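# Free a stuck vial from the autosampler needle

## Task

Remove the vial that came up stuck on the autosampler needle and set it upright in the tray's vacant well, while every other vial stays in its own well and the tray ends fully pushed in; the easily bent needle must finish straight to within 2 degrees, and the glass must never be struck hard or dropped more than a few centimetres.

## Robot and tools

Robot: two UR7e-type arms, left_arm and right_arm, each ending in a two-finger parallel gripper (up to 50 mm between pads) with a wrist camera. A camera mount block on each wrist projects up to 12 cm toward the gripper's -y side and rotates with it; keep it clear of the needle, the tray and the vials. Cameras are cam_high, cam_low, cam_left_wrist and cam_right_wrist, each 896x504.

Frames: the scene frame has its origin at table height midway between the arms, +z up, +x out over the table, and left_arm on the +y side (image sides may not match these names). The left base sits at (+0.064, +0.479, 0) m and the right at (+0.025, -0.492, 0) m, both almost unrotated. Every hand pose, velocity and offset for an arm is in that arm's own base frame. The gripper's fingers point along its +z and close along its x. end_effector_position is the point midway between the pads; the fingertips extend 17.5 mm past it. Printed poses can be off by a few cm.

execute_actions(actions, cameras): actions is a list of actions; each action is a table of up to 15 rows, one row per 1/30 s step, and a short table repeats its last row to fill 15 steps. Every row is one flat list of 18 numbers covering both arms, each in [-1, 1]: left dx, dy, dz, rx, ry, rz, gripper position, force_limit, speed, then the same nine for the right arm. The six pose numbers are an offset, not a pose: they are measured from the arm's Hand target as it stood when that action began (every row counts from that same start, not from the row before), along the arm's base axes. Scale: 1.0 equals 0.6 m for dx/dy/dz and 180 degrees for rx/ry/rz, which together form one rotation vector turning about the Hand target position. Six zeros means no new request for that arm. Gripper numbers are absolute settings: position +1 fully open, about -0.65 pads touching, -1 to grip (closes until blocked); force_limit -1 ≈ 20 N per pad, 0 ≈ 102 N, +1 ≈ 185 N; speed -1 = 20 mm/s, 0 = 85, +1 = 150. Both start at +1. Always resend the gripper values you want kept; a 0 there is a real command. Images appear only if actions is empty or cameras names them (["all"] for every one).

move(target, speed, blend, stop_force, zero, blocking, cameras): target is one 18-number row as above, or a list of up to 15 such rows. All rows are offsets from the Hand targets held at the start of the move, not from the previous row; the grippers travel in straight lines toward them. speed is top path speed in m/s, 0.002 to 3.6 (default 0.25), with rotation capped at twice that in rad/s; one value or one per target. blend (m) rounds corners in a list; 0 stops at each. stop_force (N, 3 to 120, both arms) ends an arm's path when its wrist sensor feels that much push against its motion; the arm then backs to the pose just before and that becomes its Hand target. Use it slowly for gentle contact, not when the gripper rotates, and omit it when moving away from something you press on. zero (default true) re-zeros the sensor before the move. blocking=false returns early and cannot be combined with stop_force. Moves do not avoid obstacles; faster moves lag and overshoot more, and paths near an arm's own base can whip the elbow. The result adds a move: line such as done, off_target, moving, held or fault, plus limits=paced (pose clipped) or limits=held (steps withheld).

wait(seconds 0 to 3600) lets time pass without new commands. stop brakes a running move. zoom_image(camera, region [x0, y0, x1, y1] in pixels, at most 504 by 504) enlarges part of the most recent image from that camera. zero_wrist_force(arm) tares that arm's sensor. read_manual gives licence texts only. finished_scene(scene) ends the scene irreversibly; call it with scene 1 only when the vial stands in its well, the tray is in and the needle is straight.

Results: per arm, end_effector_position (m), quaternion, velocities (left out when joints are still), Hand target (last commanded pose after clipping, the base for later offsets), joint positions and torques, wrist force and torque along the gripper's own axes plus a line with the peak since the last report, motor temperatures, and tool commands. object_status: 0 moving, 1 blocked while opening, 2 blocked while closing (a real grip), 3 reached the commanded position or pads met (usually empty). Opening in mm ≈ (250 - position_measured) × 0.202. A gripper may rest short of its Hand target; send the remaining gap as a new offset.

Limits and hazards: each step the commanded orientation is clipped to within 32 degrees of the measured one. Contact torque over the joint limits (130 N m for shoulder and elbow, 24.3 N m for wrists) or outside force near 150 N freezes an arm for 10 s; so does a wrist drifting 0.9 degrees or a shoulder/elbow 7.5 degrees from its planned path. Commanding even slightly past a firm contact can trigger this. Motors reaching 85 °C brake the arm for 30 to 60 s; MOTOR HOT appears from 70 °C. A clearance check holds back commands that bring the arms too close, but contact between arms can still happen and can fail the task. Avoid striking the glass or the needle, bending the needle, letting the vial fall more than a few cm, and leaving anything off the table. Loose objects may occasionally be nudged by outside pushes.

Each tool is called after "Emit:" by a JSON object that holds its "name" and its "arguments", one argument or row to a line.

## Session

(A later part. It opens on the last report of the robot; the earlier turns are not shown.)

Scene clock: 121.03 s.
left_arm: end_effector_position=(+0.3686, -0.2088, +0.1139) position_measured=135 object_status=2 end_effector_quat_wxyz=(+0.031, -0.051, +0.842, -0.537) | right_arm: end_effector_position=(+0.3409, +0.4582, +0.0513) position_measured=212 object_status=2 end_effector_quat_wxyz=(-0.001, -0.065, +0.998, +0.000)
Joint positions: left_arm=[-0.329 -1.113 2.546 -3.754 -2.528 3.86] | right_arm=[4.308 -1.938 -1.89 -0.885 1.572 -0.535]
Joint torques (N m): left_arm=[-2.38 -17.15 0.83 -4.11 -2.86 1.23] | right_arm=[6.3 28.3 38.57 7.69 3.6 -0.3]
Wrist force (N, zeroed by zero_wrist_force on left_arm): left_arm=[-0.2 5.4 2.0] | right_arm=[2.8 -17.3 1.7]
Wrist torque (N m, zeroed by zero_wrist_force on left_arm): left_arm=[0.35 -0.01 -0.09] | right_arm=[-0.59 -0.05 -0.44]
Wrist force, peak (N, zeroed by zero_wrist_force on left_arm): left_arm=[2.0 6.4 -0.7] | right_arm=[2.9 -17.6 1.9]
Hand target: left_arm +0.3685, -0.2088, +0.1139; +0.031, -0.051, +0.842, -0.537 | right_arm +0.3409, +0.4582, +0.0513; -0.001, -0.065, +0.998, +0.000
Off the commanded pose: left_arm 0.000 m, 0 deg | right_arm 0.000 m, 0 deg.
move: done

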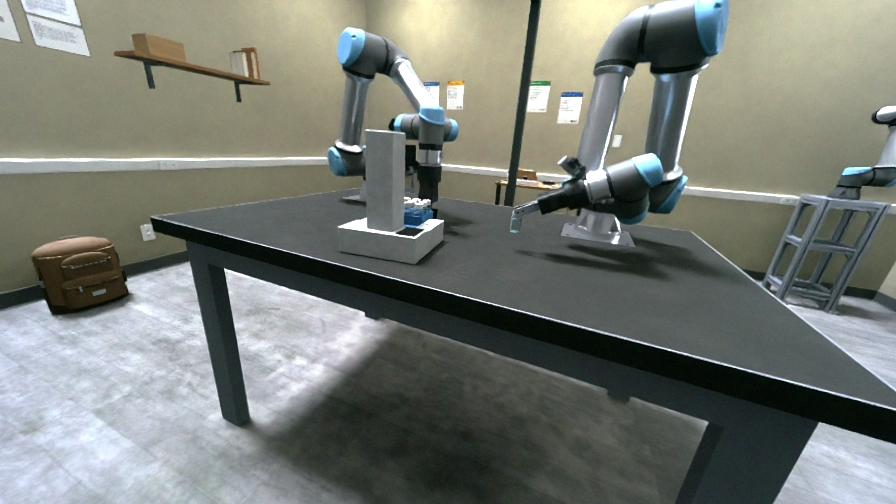

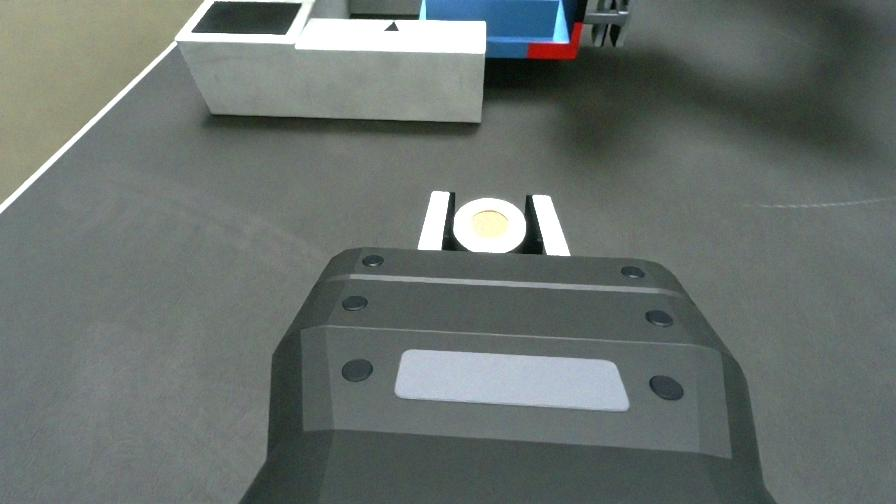

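Emit:
{"name": "move", "arguments": {
  "target": [0,0,-0.082,0,0,0,-1,-0.4,-1,0,0,0,0,0,0,-1,-0.8,-0.9],
  "speed": 0.06
}}

Emit:
{"name": "move", "arguments": {
  "target": [0,0,-0.03,0,0,0,-1,-0.4,-1,0,0,0,0,0,0,-1,-0.8,-0.9],
  "speed": 0.01,
  "stop_force": 3
}}

Emit:
{"name": "move", "arguments": {
  "target": [0,0,0,0,0,0,0.24,-0.4,-1,0,0,0,0,0,0,-1,-0.8,-0.9],
  "speed": 0.01,
  "cameras": ["cam_low","cam_left_wrist"]
}}

Emit:
{"name": "zoom_image", "arguments": {
  "camera": "cam_low",
  "region": [490, 180, 620, 250]
}}

Emit:
{"name": "zoom_image", "arguments": {
  "camera": "cam_left_wrist",
  "region": [380, 160, 620, 295]
}}

Scene clock: 122.80 s.
left_arm: end_effector_position=(+0.3686, -0.2088, +0.0647) position_measured=135 object_status=2 end_effector_quat_wxyz=(+0.031, -0.051, +0.842, -0.537) | right_arm: end_effector_position=(+0.3409, +0.4582, +0.0513) position_measured=212 object_status=2 end_effector_quat_wxyz=(-0.001, -0.065, +0.998, +0.000)
Joint positions: left_arm=[-0.329 -0.909 2.53 -3.941 -2.528 3.86] | right_arm=[4.308 -1.938 -1.89 -0.885 1.572 -0.535]
Joint torques (N m): left_arm=[-0.19 -27.67 4.88 -2.03 -1.68 -1.12] | right_arm=[5.88 27.8 37.84 7.62 3.57 -0.35]
Wrist force (N, zeroed by zero_wrist_force on left_arm): left_arm=[-0.2 5.6 2.1] | right_arm=[2.9 -16.6 1.7]
Wrist torque (N m, zeroed by zero_wrist_force on left_arm): left_arm=[0.36 0.00 0.10] | right_arm=[-0.48 -0.05 -0.44]
Wrist force, peak (N, zeroed by zero_wrist_force on left_arm): left_arm=[-0.4 6.4 2.4] | right_arm=[3.0 -17.6 1.7]
Hand target: left_arm +0.3685, -0.2088, +0.0647; +0.031, -0.051, +0.842, -0.537 | right_arm +0.3409, +0.4582, +0.0513; -0.001, -0.065, +0.998, +0.000
Off the commanded pose: left_arm 0.000 m, 0 deg | right_arm 0.000 m, 0 deg.
move: done

Scene clock: 123.93 s.
left_arm: end_effector_position=(+0.3685, -0.2088, +0.0619) position_measured=135 object_status=2 end_effector_quat_wxyz=(+0.031, -0.051, +0.842, -0.537) | right_arm: end_effector_position=(+0.3409, +0.4582, +0.0513) position_measured=212 object_status=2 end_effector_quat_wxyz=(-0.001, -0.065, +0.998, +0.000)
Joint positions: left_arm=[-0.329 -0.898 2.528 -3.951 -2.528 3.86] | right_arm=[4.308 -1.938 -1.89 -0.885 1.572 -0.535]
Joint torques (N m): left_arm=[-5.08 -38.83 5.69 -3.82 -0.05 -0.53] | right_arm=[6.23 28.75 38.3 7.77 3.47 -0.48]
Wrist force (N, zeroed by zero_wrist_force on left_arm): left_arm=[-0.9 4.4 1.2] | right_arm=[3.2 -17.2 1.7]
Wrist torque (N m, zeroed by zero_wrist_force on left_arm): left_arm=[0.35 0.03 0.13] | right_arm=[-0.58 -0.10 -0.44]
Wrist force, peak (N, zeroed by zero_wrist_force on left_arm): left_arm=[2.4 -6.2 -3.9] | right_arm=[2.9 -17.7 2.0]
Hand target: left_arm +0.3685, -0.2088, +0.0619; +0.031, -0.051, +0.842, -0.537 (not the last commanded pose) | right_arm +0.3409, +0.4582, +0.0513; -0.001, -0.065, +0.998, +0.000
Off the commanded pose: left_arm 0.015 m, 0 deg | right_arm 0.000 m, 0 deg.
move: contact (left_arm)

Scene clock: 124.43 s.
left_arm: end_effector_position=(+0.3685, -0.2088, +0.0619) position_measured=117 object_status=3 end_effector_quat_wxyz=(+0.031, -0.051, +0.842, -0.537) | right_arm: end_effector_position=(+0.3409, +0.4582, +0.0513) position_measured=212 object_status=2 end_effector_quat_wxyz=(-0.001, -0.065, +0.998, +0.000)
Joint positions: left_arm=[-0.329 -0.898 2.528 -3.951 -2.528 3.86] | right_arm=[4.308 -1.938 -1.89 -0.885 1.572 -0.535]
Joint torques (N m): left_arm=[-5.18 -39.2 3.9 -3.96 -0.04 -2.15] | right_arm=[5.79 27.57 37.22 7.88 3.64 -0.19]
Wrist force (N, zeroed by zero_wrist_force on left_arm): left_arm=[-0.6 4.9 1.7] | right_arm=[2.9 -17.4 1.3]
Wrist torque (N m, zeroed by zero_wrist_force on left_arm): left_arm=[0.31 0.05 0.09] | right_arm=[-0.60 -0.05 -0.44]
Wrist force, peak (N, zeroed by zero_wrist_force on left_arm): left_arm=[-0.4 5.3 1.4] | right_arm=[2.6 -17.5 1.7]
Hand target: left_arm +0.3685, -0.2088, +0.0619; +0.031, -0.051, +0.842, -0.537 | right_arm +0.3409, +0.4582, +0.0513; -0.001, -0.065, +0.998, +0.000
Off the commanded pose: left_arm 0.000 m, 0 deg | right_arm 0.000 m, 0 deg.
move: done

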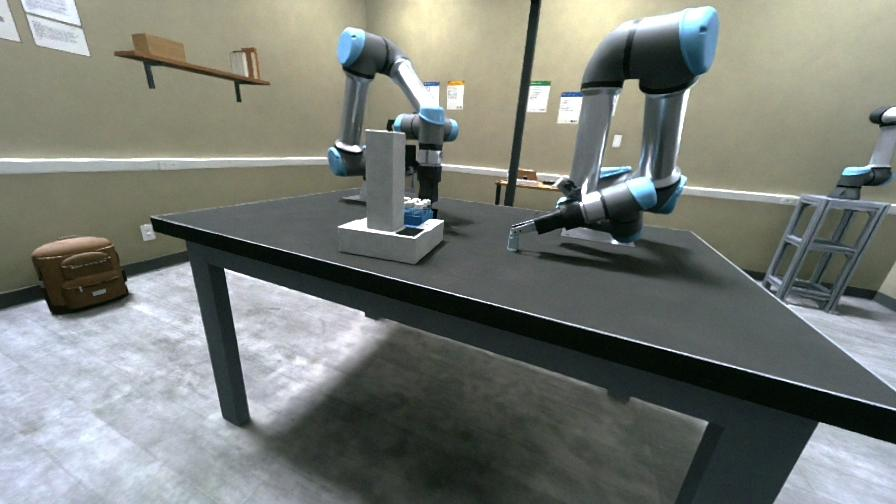

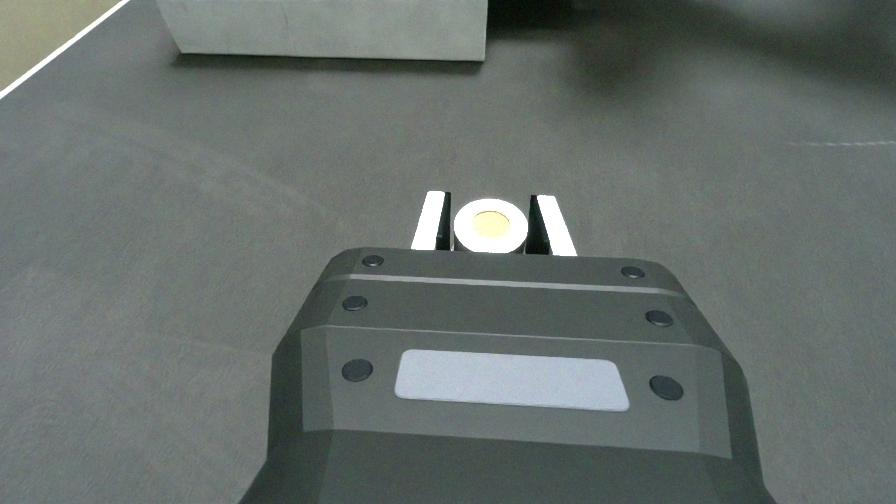

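Scaled by 3.877 from the camera's image (finer frame: 1280x720).

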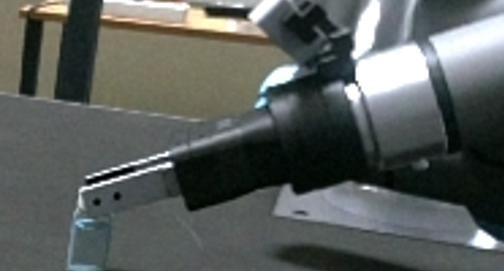

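Scaled by 2.100 from the camera's image (finer frame: 1280x720).

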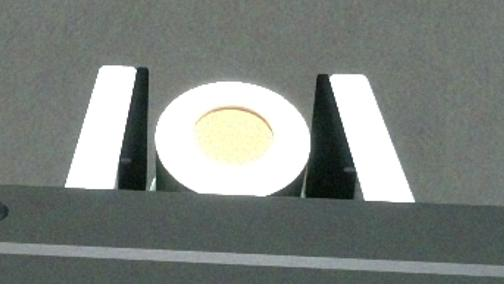

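Emit:
{"name": "move", "arguments": {
  "target": [0.0012,-0.01,0,0,0,0,0.32,-0.4,-1,0,0,0,0,0,0,-1,-0.8,-0.9],
  "speed": 0.015,
  "stop_force": 3,
  "cameras": ["cam_low","cam_left_wrist"]
}}

Emit:
{"name": "zoom_image", "arguments": {
  "camera": "cam_low",
  "region": [490, 200, 560, 270]
}}

Emit:
{"name": "zoom_image", "arguments": {
  "camera": "cam_left_wrist",
  "region": [380, 160, 620, 295]
}}

Scene clock: 126.83 s.
left_arm: end_effector_position=(+0.3692, -0.2148, +0.0619) position_measured=105 object_status=3 end_effector_quat_wxyz=(+0.031, -0.051, +0.842, -0.537) | right_arm: end_effector_position=(+0.3409, +0.4582, +0.0513) position_measured=212 object_status=2 end_effector_quat_wxyz=(-0.001, -0.065, +0.998, +0.000)
Joint positions: left_arm=[-0.346 -0.893 2.523 -3.968 -2.516 3.839] | right_arm=[4.308 -1.938 -1.89 -0.885 1.572 -0.535]
Joint torques (N m): left_arm=[8.67 -36.38 5.16 -1.17 -2.74 2.37] | right_arm=[6.95 27.78 39.02 7.9 3.67 -0.18]
Wrist force (N, zeroed by zero_wrist_force on left_arm): left_arm=[-0.6 5.3 1.4] | right_arm=[2.8 -17.1 2.0]
Wrist torque (N m, zeroed by zero_wrist_force on left_arm): left_arm=[0.35 0.08 0.07] | right_arm=[-0.56 -0.04 -0.44]
Wrist force, peak (N, zeroed by zero_wrist_force on left_arm): left_arm=[-0.3 5.5 1.3] | right_arm=[3.2 -17.7 1.8]
Hand target: left_arm +0.3692, -0.2148, +0.0619; +0.031, -0.051, +0.842, -0.537 | right_arm +0.3409, +0.4582, +0.0513; -0.001, -0.065, +0.998, +0.000
Off the commanded pose: left_arm 0.000 m, 0 deg | right_arm 0.000 m, 0 deg.
move: done

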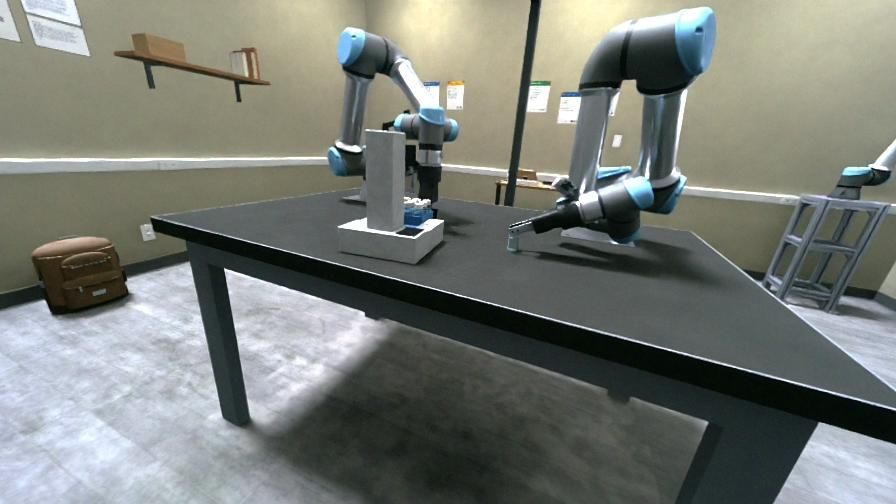

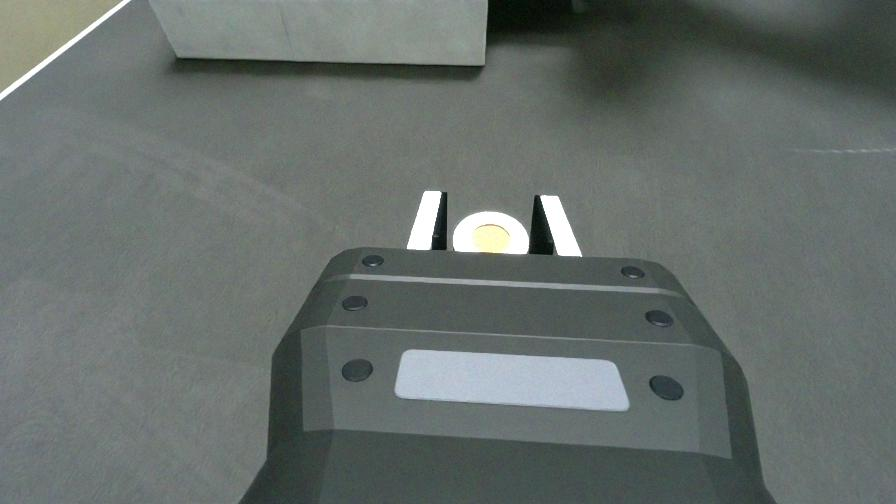

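Scaled by 7.200 from the camera's image (finer frame: 1280x720).

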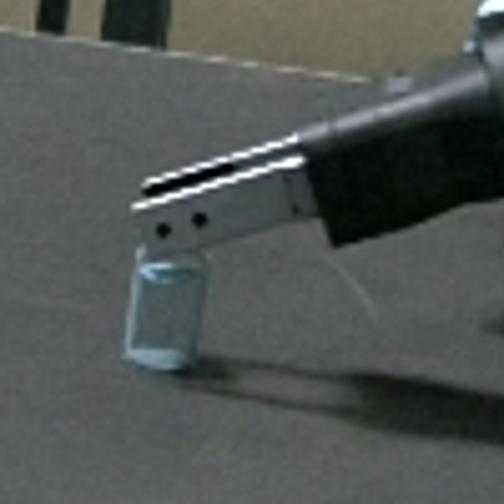

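Scaled by 2.100 from the camera's image (finer frame: 1280x720).

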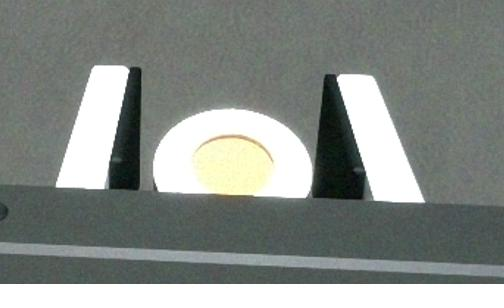

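Emit:
{"name": "move", "arguments": {
  "target": [0,0,0,0,0,0,-1,-0.2,-1,0,0,0,0,0,0,-1,-0.8,-0.9],
  "speed": 0.02
}}

Emit:
{"name": "wait", "arguments": {
  "seconds": 0.5
}}

Emit:
{"name": "move", "arguments": {
  "target": [
    [0,0,0.2,0,0,0,-1,-0.2,-1,0,0,0,0,0,0,-1,-0.8,-0.9],
    [0.0617,-0.47,0.2,0,0,0,-1,-0.2,-1,0,0,0,0,0,0,-1,-0.8,-0.9]
  ],
  "speed": [0.08,0.15],
  "cameras": ["all"]
}}

Emit:
{"name": "zoom_image", "arguments": {
  "camera": "cam_left_wrist",
  "region": [250, 0, 700, 260]
}}

Emit:
{"name": "zoom_image", "arguments": {
  "camera": "cam_low",
  "region": [370, 150, 500, 260]
}}

Scene clock: 128.17 s.
left_arm: end_effector_position=(+0.3692, -0.2148, +0.0619) position_measured=135 object_status=2 end_effector_quat_wxyz=(+0.031, -0.051, +0.842, -0.537) | right_arm: end_effector_position=(+0.3409, +0.4582, +0.0513) position_measured=212 object_status=2 end_effector_quat_wxyz=(-0.001, -0.065, +0.998, +0.000)
Joint positions: left_arm=[-0.346 -0.893 2.523 -3.968 -2.516 3.839] | right_arm=[4.308 -1.938 -1.89 -0.885 1.572 -0.535]
Joint torques (N m): left_arm=[8.92 -37.32 4.95 -1.02 -2.51 2.28] | right_arm=[5.2 28.13 38.06 7.67 3.68 -0.34]
Wrist force (N, zeroed by zero_wrist_force on left_arm): left_arm=[-0.3 5.0 1.6] | right_arm=[2.9 -17.3 2.1]
Wrist torque (N m, zeroed by zero_wrist_force on left_arm): left_arm=[0.34 0.01 0.07] | right_arm=[-0.58 -0.05 -0.44]
Wrist force, peak (N, zeroed by zero_wrist_force on left_arm): left_arm=[-0.2 5.5 1.6] | right_arm=[2.9 -17.5 1.9]
Hand target: left_arm +0.3692, -0.2148, +0.0619; +0.031, -0.051, +0.842, -0.537 | right_arm +0.3409, +0.4582, +0.0513; -0.001, -0.065, +0.998, +0.000
Off the commanded pose: left_arm 0.000 m, 0 deg | right_arm 0.000 m, 0 deg.
move: done

Scene clock: 128.67 s.
left_arm: end_effector_position=(+0.3692, -0.2148, +0.0619) position_measured=135 object_status=2 end_effector_quat_wxyz=(+0.031, -0.051, +0.842, -0.537) | right_arm: end_effector_position=(+0.3409, +0.4582, +0.0513) position_measured=212 object_status=2 end_effector_quat_wxyz=(-0.001, -0.065, +0.998, +0.000)
Joint positions: left_arm=[-0.346 -0.893 2.523 -3.968 -2.516 3.839] | right_arm=[4.308 -1.938 -1.89 -0.885 1.572 -0.535]
Joint torques (N m): left_arm=[8 -38.03 4.6 -1.16 -2.34 2.33] | right_arm=[5.59 28.89 37.97 7.56 3.66 -0.1]
Wrist force (N, zeroed by zero_wrist_force on left_arm): left_arm=[-0.6 4.8 1.4] | right_arm=[2.7 -17.2 1.7]
Wrist torque (N m, zeroed by zero_wrist_force on left_arm): left_arm=[0.32 0.05 0.07] | right_arm=[-0.57 -0.03 -0.44]
Wrist force, peak (N, zeroed by zero_wrist_force on left_arm): left_arm=[-0.4 5.0 1.6] | right_arm=[2.9 -17.4 1.9]
Hand target: left_arm +0.3692, -0.2148, +0.0619; +0.031, -0.051, +0.842, -0.537 | right_arm +0.3409, +0.4582, +0.0513; -0.001, -0.065, +0.998, +0.000
Tool commands: left_gripper/position=-1.0 left_gripper/force_limit=-0.2 left_gripper/speed=-1.0 right_gripper/position=-1.0 right_gripper/force_limit=-0.8 right_gripper/speed=-0.9
Off the commanded pose: left_arm 0.000 m, 0 deg | right_arm 0.000 m, 0 deg.
wait: 0.50 s; at rest by 0.17 s

Scene clock: 132.67 s.
left_arm: end_effector_position=(+0.4062, -0.4967, +0.1818) position_measured=135 object_status=2 end_effector_quat_wxyz=(+0.031, -0.051, +0.842, -0.537) | right_arm: end_effector_position=(+0.3409, +0.4582, +0.0513) position_measured=212 object_status=2 end_effector_quat_wxyz=(-0.001, -0.065, +0.998, +0.000)
Joint positions: left_arm=[-0.901 -1.098 2.133 -3.677 -2.066 3.393] | right_arm=[4.308 -1.938 -1.89 -0.885 1.572 -0.535]
Joint torques (N m): left_arm=[-0.97 -39.42 -19.75 -4.13 -0.54 2.36] | right_arm=[4.96 28.26 37.04 7.84 3.63 -0.17]
Wrist force (N, zeroed by zero_wrist_force on left_arm): left_arm=[-0.5 5.3 1.5] | right_arm=[2.9 -17.1 2.0]
Wrist torque (N m, zeroed by zero_wrist_force on left_arm): left_arm=[0.33 0.10 -0.03] | right_arm=[-0.57 -0.06 -0.44]
Wrist force, peak (N, zeroed by zero_wrist_force on left_arm): left_arm=[-0.5 6.9 2.3] | right_arm=[3.0 -17.7 1.7]
Hand target: left_arm +0.4062, -0.4968, +0.1819; +0.031, -0.051, +0.842, -0.537 | right_arm +0.3409, +0.4582, +0.0513; -0.001, -0.065, +0.998, +0.000
Off the commanded pose: left_arm 0.000 m, 0 deg | right_arm 0.000 m, 0 deg.
move: done

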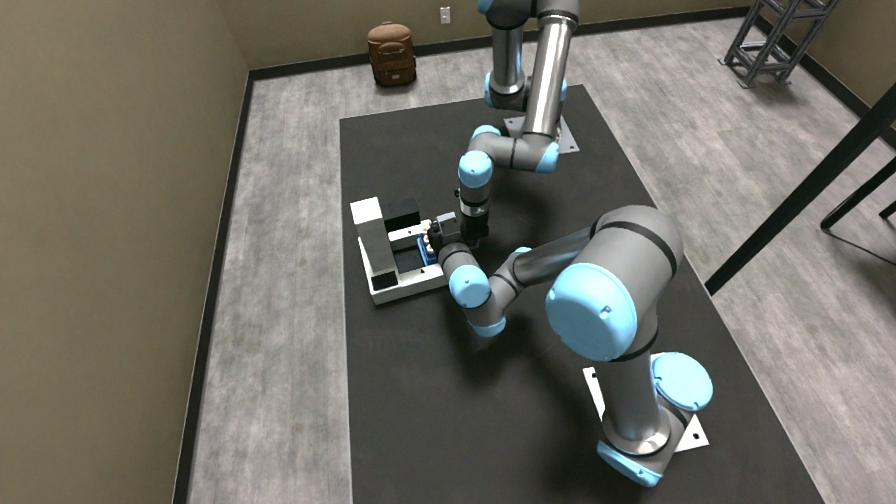

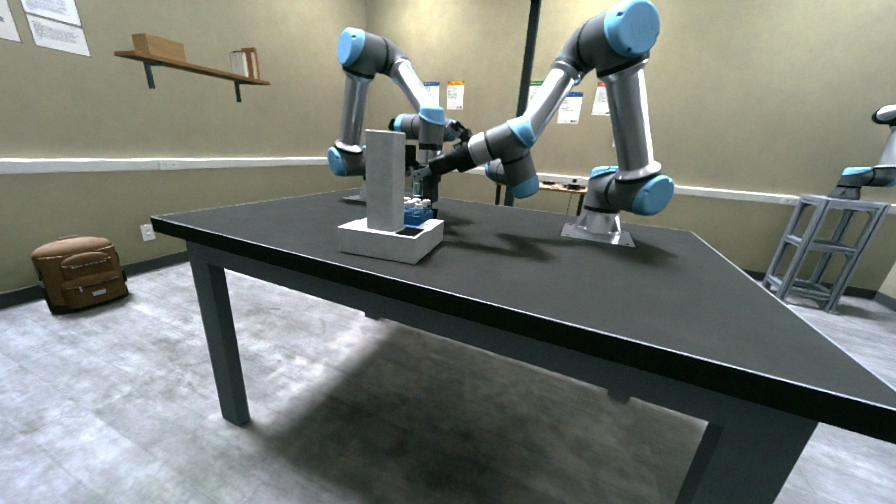

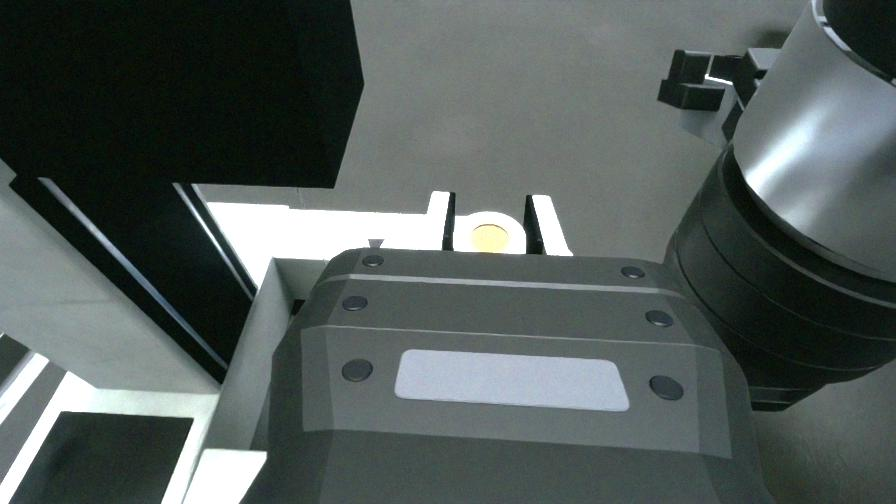

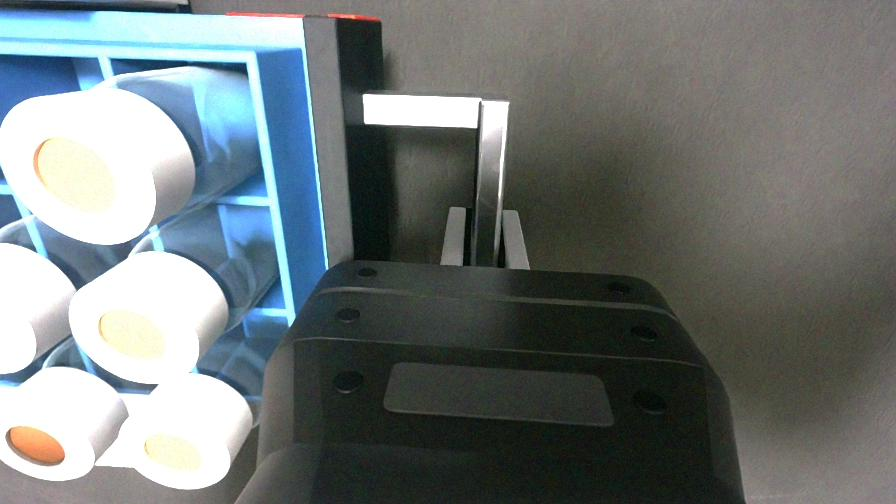

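Scaled by 1.120 from the camera's image (finer frame: 1280x720).

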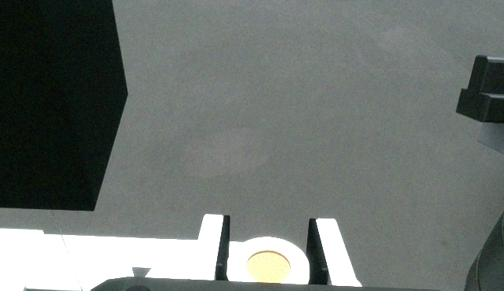

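Scaled by 3.877 from the camera's image (finer frame: 1280x720).

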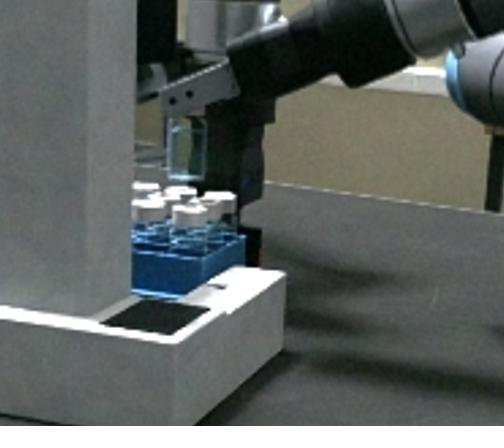

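Emit:
{"name": "move", "arguments": {
  "target": [-0.025,0.2,0,0,0,0,-1,-0.2,-1,0,0,0,0,0,0,-1,-0.8,-0.9],
  "speed": 0.2,
  "cameras": ["cam_high","cam_left_wrist"]
}}

Emit:
{"name": "zoom_image", "arguments": {
  "camera": "cam_left_wrist",
  "region": [300, 0, 700, 225]
}}

Emit:
{"name": "zoom_image", "arguments": {
  "camera": "cam_high",
  "region": [400, 200, 500, 300]
}}

Scene clock: 134.20 s.
left_arm: end_effector_position=(+0.3913, -0.3769, +0.1820) position_measured=135 object_status=2 end_effector_quat_wxyz=(+0.031, -0.051, +0.842, -0.537) | right_arm: end_effector_position=(+0.3409, +0.4582, +0.0513) position_measured=212 object_status=2 end_effector_quat_wxyz=(-0.001, -0.065, +0.998, +0.000)
Joint positions: left_arm=[-0.724 -1.217 2.347 -3.714 -2.218 3.499] | right_arm=[4.308 -1.938 -1.89 -0.885 1.572 -0.535]
Joint torques (N m): left_arm=[7.59 -25.66 -6.54 -4.18 -1.5 -1.7] | right_arm=[5.73 27.77 38.05 7.97 3.49 -0.18]
Wrist force (N, zeroed by zero_wrist_force on left_arm): left_arm=[-0.1 5.5 1.7] | right_arm=[3.2 -17.1 1.6]
Wrist torque (N m, zeroed by zero_wrist_force on left_arm): left_arm=[0.33 0.07 0.12] | right_arm=[-0.56 -0.11 -0.45]
Wrist force, peak (N, zeroed by zero_wrist_force on left_arm): left_arm=[-0.2 6.5 -0.6] | right_arm=[2.8 -17.6 1.8]
Hand target: left_arm +0.3912, -0.3768, +0.1819; +0.031, -0.051, +0.842, -0.537 | right_arm +0.3409, +0.4582, +0.0513; -0.001, -0.065, +0.998, +0.000
Off the commanded pose: left_arm 0.000 m, 0 deg | right_arm 0.000 m, 0 deg.
move: done

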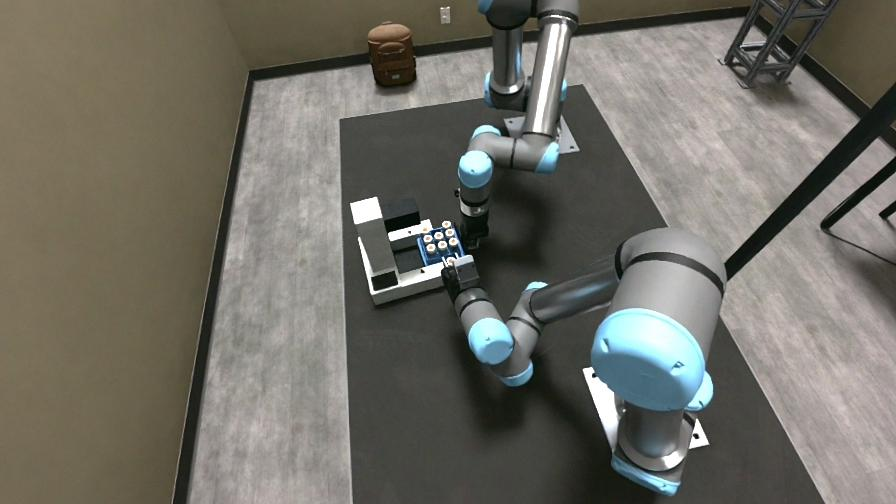

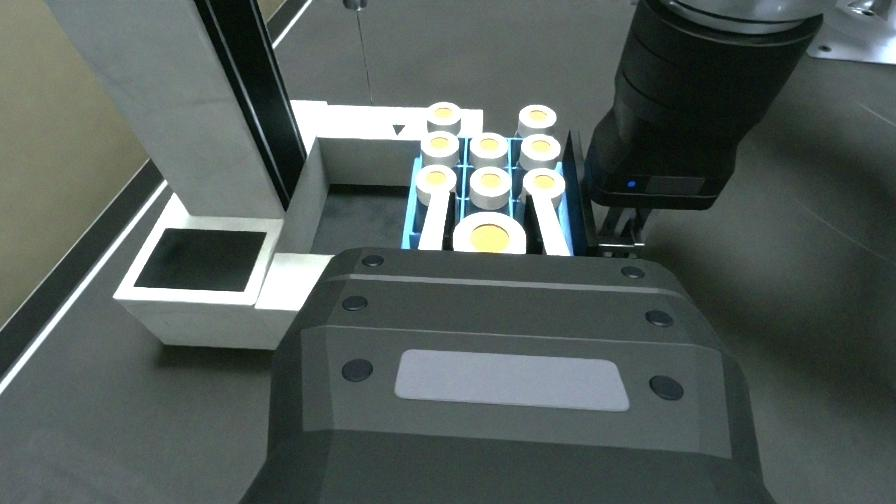

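Scaled by 1.260 from the camera's image (finer frame: 1280x720).

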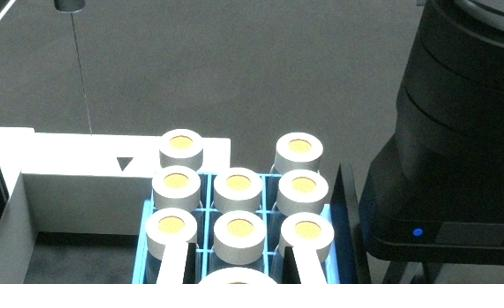

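Scaled by 5.040 from the camera's image (finer frame: 1280x720).

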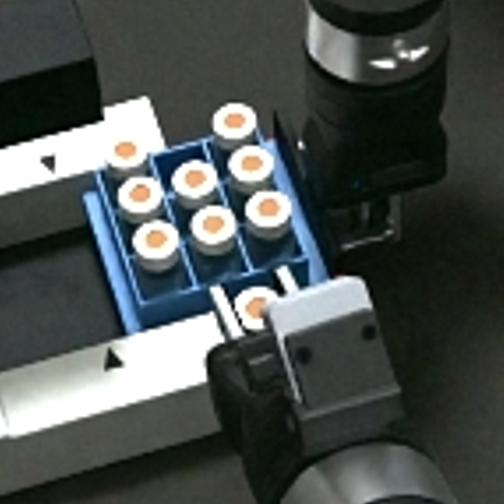

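Emit:
{"name": "move", "arguments": {
  "target": [0.0305,-0.2887,-0.023,0,0,0,-1,-0.2,-1,0,0,0,0,0,0,-1,-0.8,-0.9],
  "speed": 0.12
}}

Emit:
{"name": "move", "arguments": {
  "target": [0,0,-0.042,0,0,0,-1,-0.2,-1,0,0,0,0,0,0,-1,-0.8,-0.9],
  "speed": 0.01,
  "stop_force": 3,
  "cameras": ["cam_low","cam_left_wrist","cam_right_wrist"]
}}

Emit:
{"name": "zoom_image", "arguments": {
  "camera": "cam_low",
  "region": [390, 160, 460, 230]
}}

Emit:
{"name": "zoom_image", "arguments": {
  "camera": "cam_left_wrist",
  "region": [380, 160, 620, 295]
}}

Scene clock: 138.10 s.
left_arm: end_effector_position=(+0.4095, -0.5500, +0.1680) position_measured=135 object_status=2 end_effector_quat_wxyz=(+0.031, -0.051, +0.842, -0.537) | right_arm: end_effector_position=(+0.3409, +0.4582, +0.0513) position_measured=212 object_status=2 end_effector_quat_wxyz=(-0.001, -0.065, +0.998, +0.000)
Joint positions: left_arm=[-0.965 -1.012 2.03 -3.674 -2.01 3.36] | right_arm=[4.308 -1.938 -1.89 -0.885 1.572 -0.535]
Joint torques (N m): left_arm=[3.68 -43.05 -19.18 -4.23 -1.11 2.39] | right_arm=[6.5 28.25 37.48 7.77 3.6 0]
Wrist force (N, zeroed by zero_wrist_force on left_arm): left_arm=[-0.3 5.2 1.3] | right_arm=[2.8 -17.4 1.9]
Wrist torque (N m, zeroed by zero_wrist_force on left_arm): left_arm=[0.28 0.05 0.02] | right_arm=[-0.61 -0.04 -0.45]
Wrist force, peak (N, zeroed by zero_wrist_force on left_arm): left_arm=[-0.3 6.0 -0.5] | right_arm=[3.0 -17.6 1.8]
Hand target: left_arm +0.4095, -0.5500, +0.1681; +0.031, -0.051, +0.842, -0.537 | right_arm +0.3409, +0.4582, +0.0513; -0.001, -0.065, +0.998, +0.000
Off the commanded pose: left_arm 0.000 m, 0 deg | right_arm 0.000 m, 0 deg.
move: done

Scene clock: 141.63 s.
left_arm: end_effector_position=(+0.4095, -0.5500, +0.1429) position_measured=135 object_status=2 end_effector_quat_wxyz=(+0.031, -0.051, +0.842, -0.537) | right_arm: end_effector_position=(+0.3409, +0.4582, +0.0513) position_measured=212 object_status=2 end_effector_quat_wxyz=(-0.001, -0.065, +0.998, +0.000)
Joint positions: left_arm=[-0.965 -0.955 2.032 -3.734 -2.01 3.36] | right_arm=[4.308 -1.938 -1.89 -0.885 1.572 -0.535]
Joint torques (N m): left_arm=[8.36 -49.46 -8.28 -1.21 0.85 1.24] | right_arm=[4.71 27.81 36.75 7.77 3.51 0.03]
Wrist force (N, zeroed by zero_wrist_force on left_arm): left_arm=[-0.4 5.2 1.3] | right_arm=[2.9 -17.4 1.8]
Wrist torque (N m, zeroed by zero_wrist_force on left_arm): left_arm=[0.29 0.06 0.02] | right_arm=[-0.61 -0.06 -0.44]
Wrist force, peak (N, zeroed by zero_wrist_force on left_arm): left_arm=[-0.2 5.5 1.6] | right_arm=[3.1 -17.5 2.1]
Hand target: left_arm +0.4095, -0.5500, +0.1429; +0.031, -0.051, +0.842, -0.537 | right_arm +0.3409, +0.4582, +0.0513; -0.001, -0.065, +0.998, +0.000
Off the commanded pose: left_arm 0.000 m, 0 deg | right_arm 0.000 m, 0 deg.
move: done

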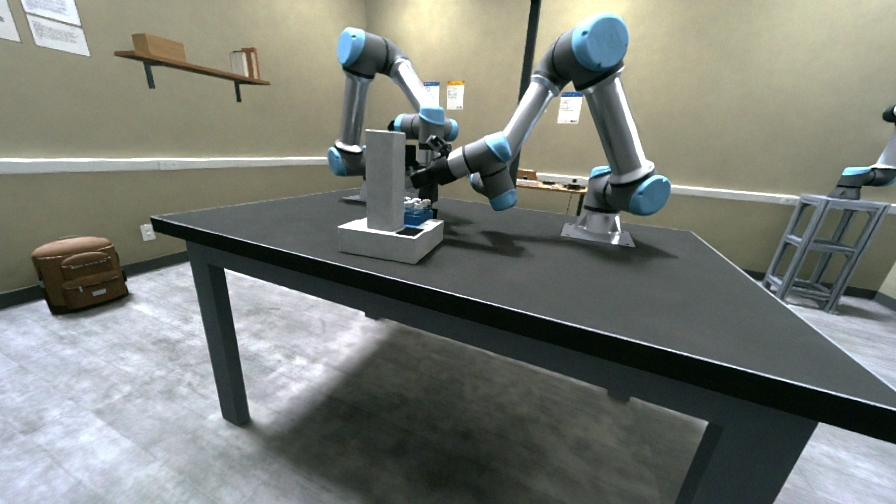

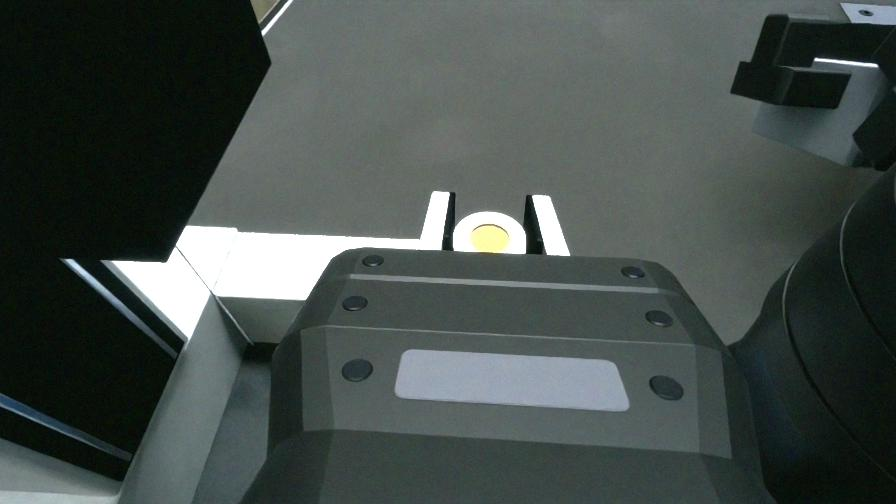

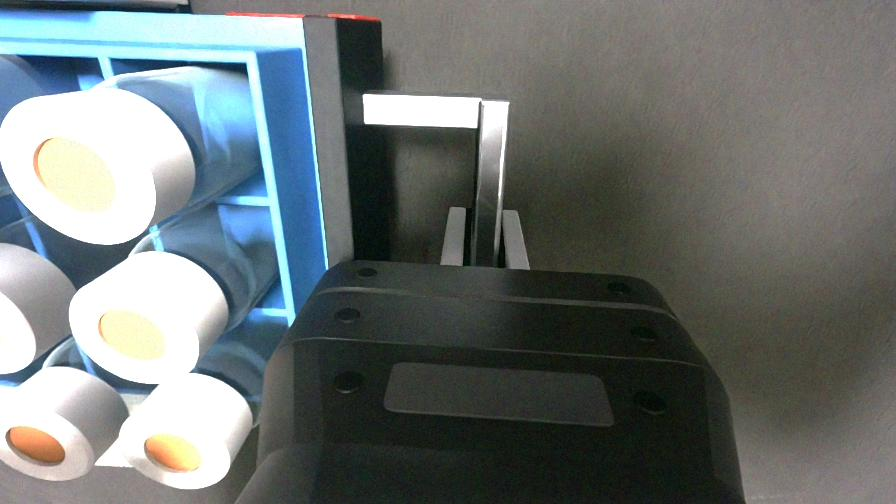

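Scaled by 7.200 from the camera's image (finer frame: 1280x720).

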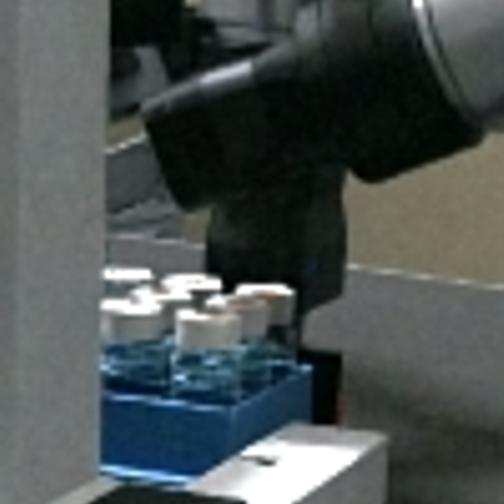

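Scaled by 2.100 from the camera's image (finer frame: 1280x720).

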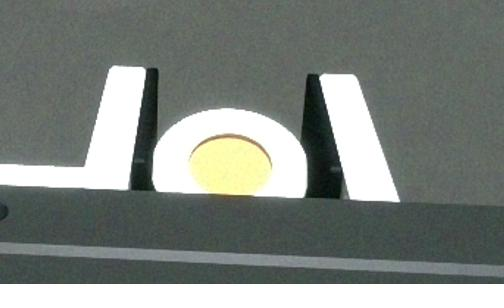

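Emit:
{"name": "move", "arguments": {
  "target": [0,0,-0.05,0,0,0,-1,-0.2,-1,0,0,0,0,0,0,-1,-0.8,-0.9],
  "speed": 0.008,
  "stop_force": 3,
  "cameras": ["cam_left_wrist","cam_right_wrist"]
}}

Emit:
{"name": "zoom_image", "arguments": {
  "camera": "cam_left_wrist",
  "region": [380, 160, 620, 295]
}}

Scene clock: 143.77 s.
left_arm: end_effector_position=(+0.4095, -0.5500, +0.1343) position_measured=135 object_status=2 end_effector_quat_wxyz=(+0.031, -0.051, +0.842, -0.537) | right_arm: end_effector_position=(+0.3409, +0.4582, +0.0513) position_measured=212 object_status=2 end_effector_quat_wxyz=(-0.001, -0.065, +0.998, +0.000)
Joint positions: left_arm=[-0.965 -0.935 2.032 -3.754 -2.01 3.36] | right_arm=[4.308 -1.938 -1.89 -0.885 1.572 -0.535]
Joint torques (N m): left_arm=[7.79 -48.2 -5.46 -2.02 0.68 0.7] | right_arm=[6.44 28.56 37.98 7.83 3.68 0.03]
Wrist force (N, zeroed by zero_wrist_force on left_arm): left_arm=[-0.8 3.6 -0.5] | right_arm=[2.9 -16.9 1.7]
Wrist torque (N m, zeroed by zero_wrist_force on left_arm): left_arm=[0.33 0.07 0.04] | right_arm=[-0.57 -0.08 -0.44]
Wrist force, peak (N, zeroed by zero_wrist_force on left_arm): left_arm=[-0.4 5.5 1.5] | right_arm=[2.3 -18.4 2.3]
Hand target: left_arm +0.4095, -0.5500, +0.1343; +0.031, -0.051, +0.842, -0.537 (not the last commanded pose) | right_arm +0.3409, +0.4582, +0.0513; -0.001, -0.065, +0.998, +0.000
Off the commanded pose: left_arm 0.021 m, 0 deg | right_arm 0.000 m, 0 deg.
move: contact (left_arm)

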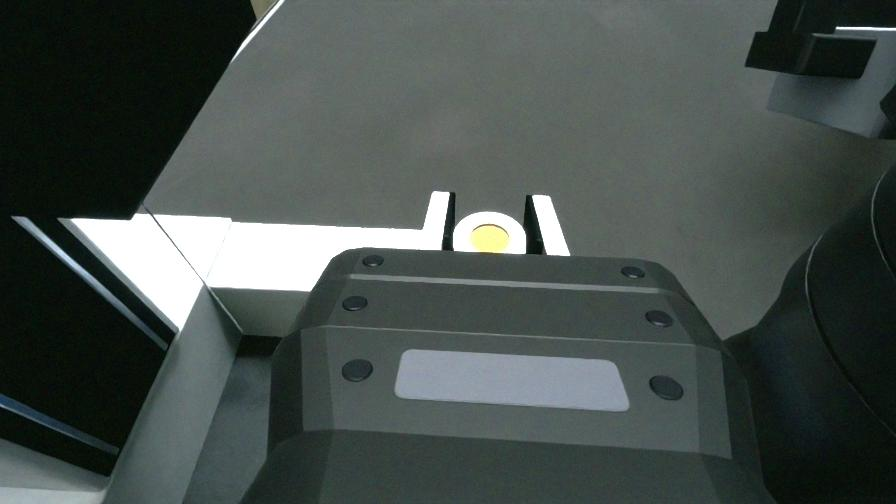

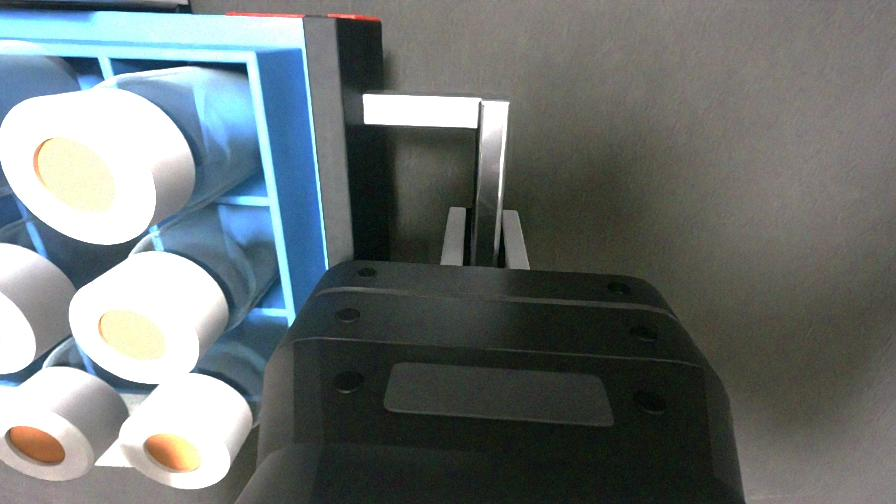

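Scaled by 2.100 from the camera's image (finer frame: 1280x720).

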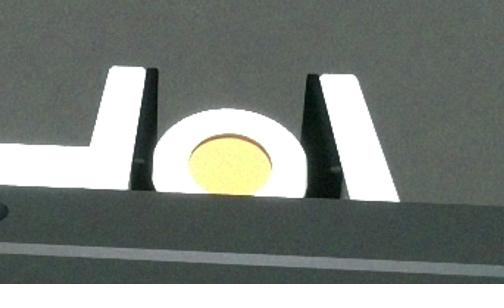

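Emit:
{"name": "move", "arguments": {
  "target": [
    [0,0,0.003,0,0,0,-1,-0.2,-1,0,0,0,0,0,0,-1,-0.8,-0.9],
    [0.0022,0.0003,0.003,0,0,0,-1,-0.2,-1,0,0,0,0,0,0,-1,-0.8,-0.9]
  ],
  "speed": 0.02
}}

Emit:
{"name": "move", "arguments": {
  "target": [0,0,-0.03,0,0,0,-1,-0.2,-1,0,0,0,0,0,0,-1,-0.8,-0.9],
  "speed": 0.008,
  "stop_force": 3
}}

Scene clock: 144.77 s.
left_arm: end_effector_position=(+0.4110, -0.5498, +0.1361) position_measured=135 object_status=2 end_effector_quat_wxyz=(+0.031, -0.051, +0.842, -0.537) | right_arm: end_effector_position=(+0.3409, +0.4582, +0.0513) position_measured=212 object_status=2 end_effector_quat_wxyz=(-0.001, -0.065, +0.998, +0.000)
Joint positions: left_arm=[-0.962 -0.938 2.029 -3.748 -2.012 3.361] | right_arm=[4.308 -1.938 -1.89 -0.885 1.572 -0.535]
Joint torques (N m): left_arm=[-8.17 -35.73 -9.61 -3.18 0.18 1.27] | right_arm=[5.53 27.45 37.87 7.86 3.47 0.15]
Wrist force (N, zeroed by zero_wrist_force on left_arm): left_arm=[-0.4 5.3 1.2] | right_arm=[3.2 -16.4 1.8]
Wrist torque (N m, zeroed by zero_wrist_force on left_arm): left_arm=[0.31 0.06 -0.11] | right_arm=[-0.57 -0.09 -0.45]
Wrist force, peak (N, zeroed by zero_wrist_force on left_arm): left_arm=[-0.4 5.7 1.3] | right_arm=[3.0 -16.9 1.7]
Hand target: left_arm +0.4109, -0.5498, +0.1361; +0.031, -0.051, +0.842, -0.537 | right_arm +0.3409, +0.4582, +0.0513; -0.001, -0.065, +0.998, +0.000
Off the commanded pose: left_arm 0.000 m, 0 deg | right_arm 0.000 m, 0 deg.
move: done

Scene clock: 145.97 s.
left_arm: end_effector_position=(+0.4109, -0.5498, +0.1343) position_measured=135 object_status=2 end_effector_quat_wxyz=(+0.031, -0.051, +0.842, -0.537) | right_arm: end_effector_position=(+0.3409, +0.4582, +0.0513) position_measured=212 object_status=2 end_effector_quat_wxyz=(-0.001, -0.065, +0.998, +0.000)
Joint positions: left_arm=[-0.962 -0.934 2.029 -3.752 -2.012 3.361] | right_arm=[4.308 -1.938 -1.89 -0.885 1.572 -0.535]
Joint torques (N m): left_arm=[-0.17 -48.27 -7.92 -2.34 1.05 -1.38] | right_arm=[6.32 27.87 37.7 7.8 3.74 -0.06]
Wrist force (N, zeroed by zero_wrist_force on left_arm): left_arm=[-0.6 2.9 -0.6] | right_arm=[3.2 -16.9 1.7]
Wrist torque (N m, zeroed by zero_wrist_force on left_arm): left_arm=[0.23 0.04 -0.09] | right_arm=[-0.60 -0.10 -0.44]
Wrist force, peak (N, zeroed by zero_wrist_force on left_arm): left_arm=[-0.3 5.5 1.3] | right_arm=[2.2 -18.2 2.6]
Hand target: left_arm +0.4109, -0.5498, +0.1343; +0.031, -0.051, +0.842, -0.537 (not the last commanded pose) | right_arm +0.3409, +0.4582, +0.0513; -0.001, -0.065, +0.998, +0.000
Off the commanded pose: left_arm 0.016 m, 0 deg | right_arm 0.000 m, 0 deg.
move: contact (left_arm)


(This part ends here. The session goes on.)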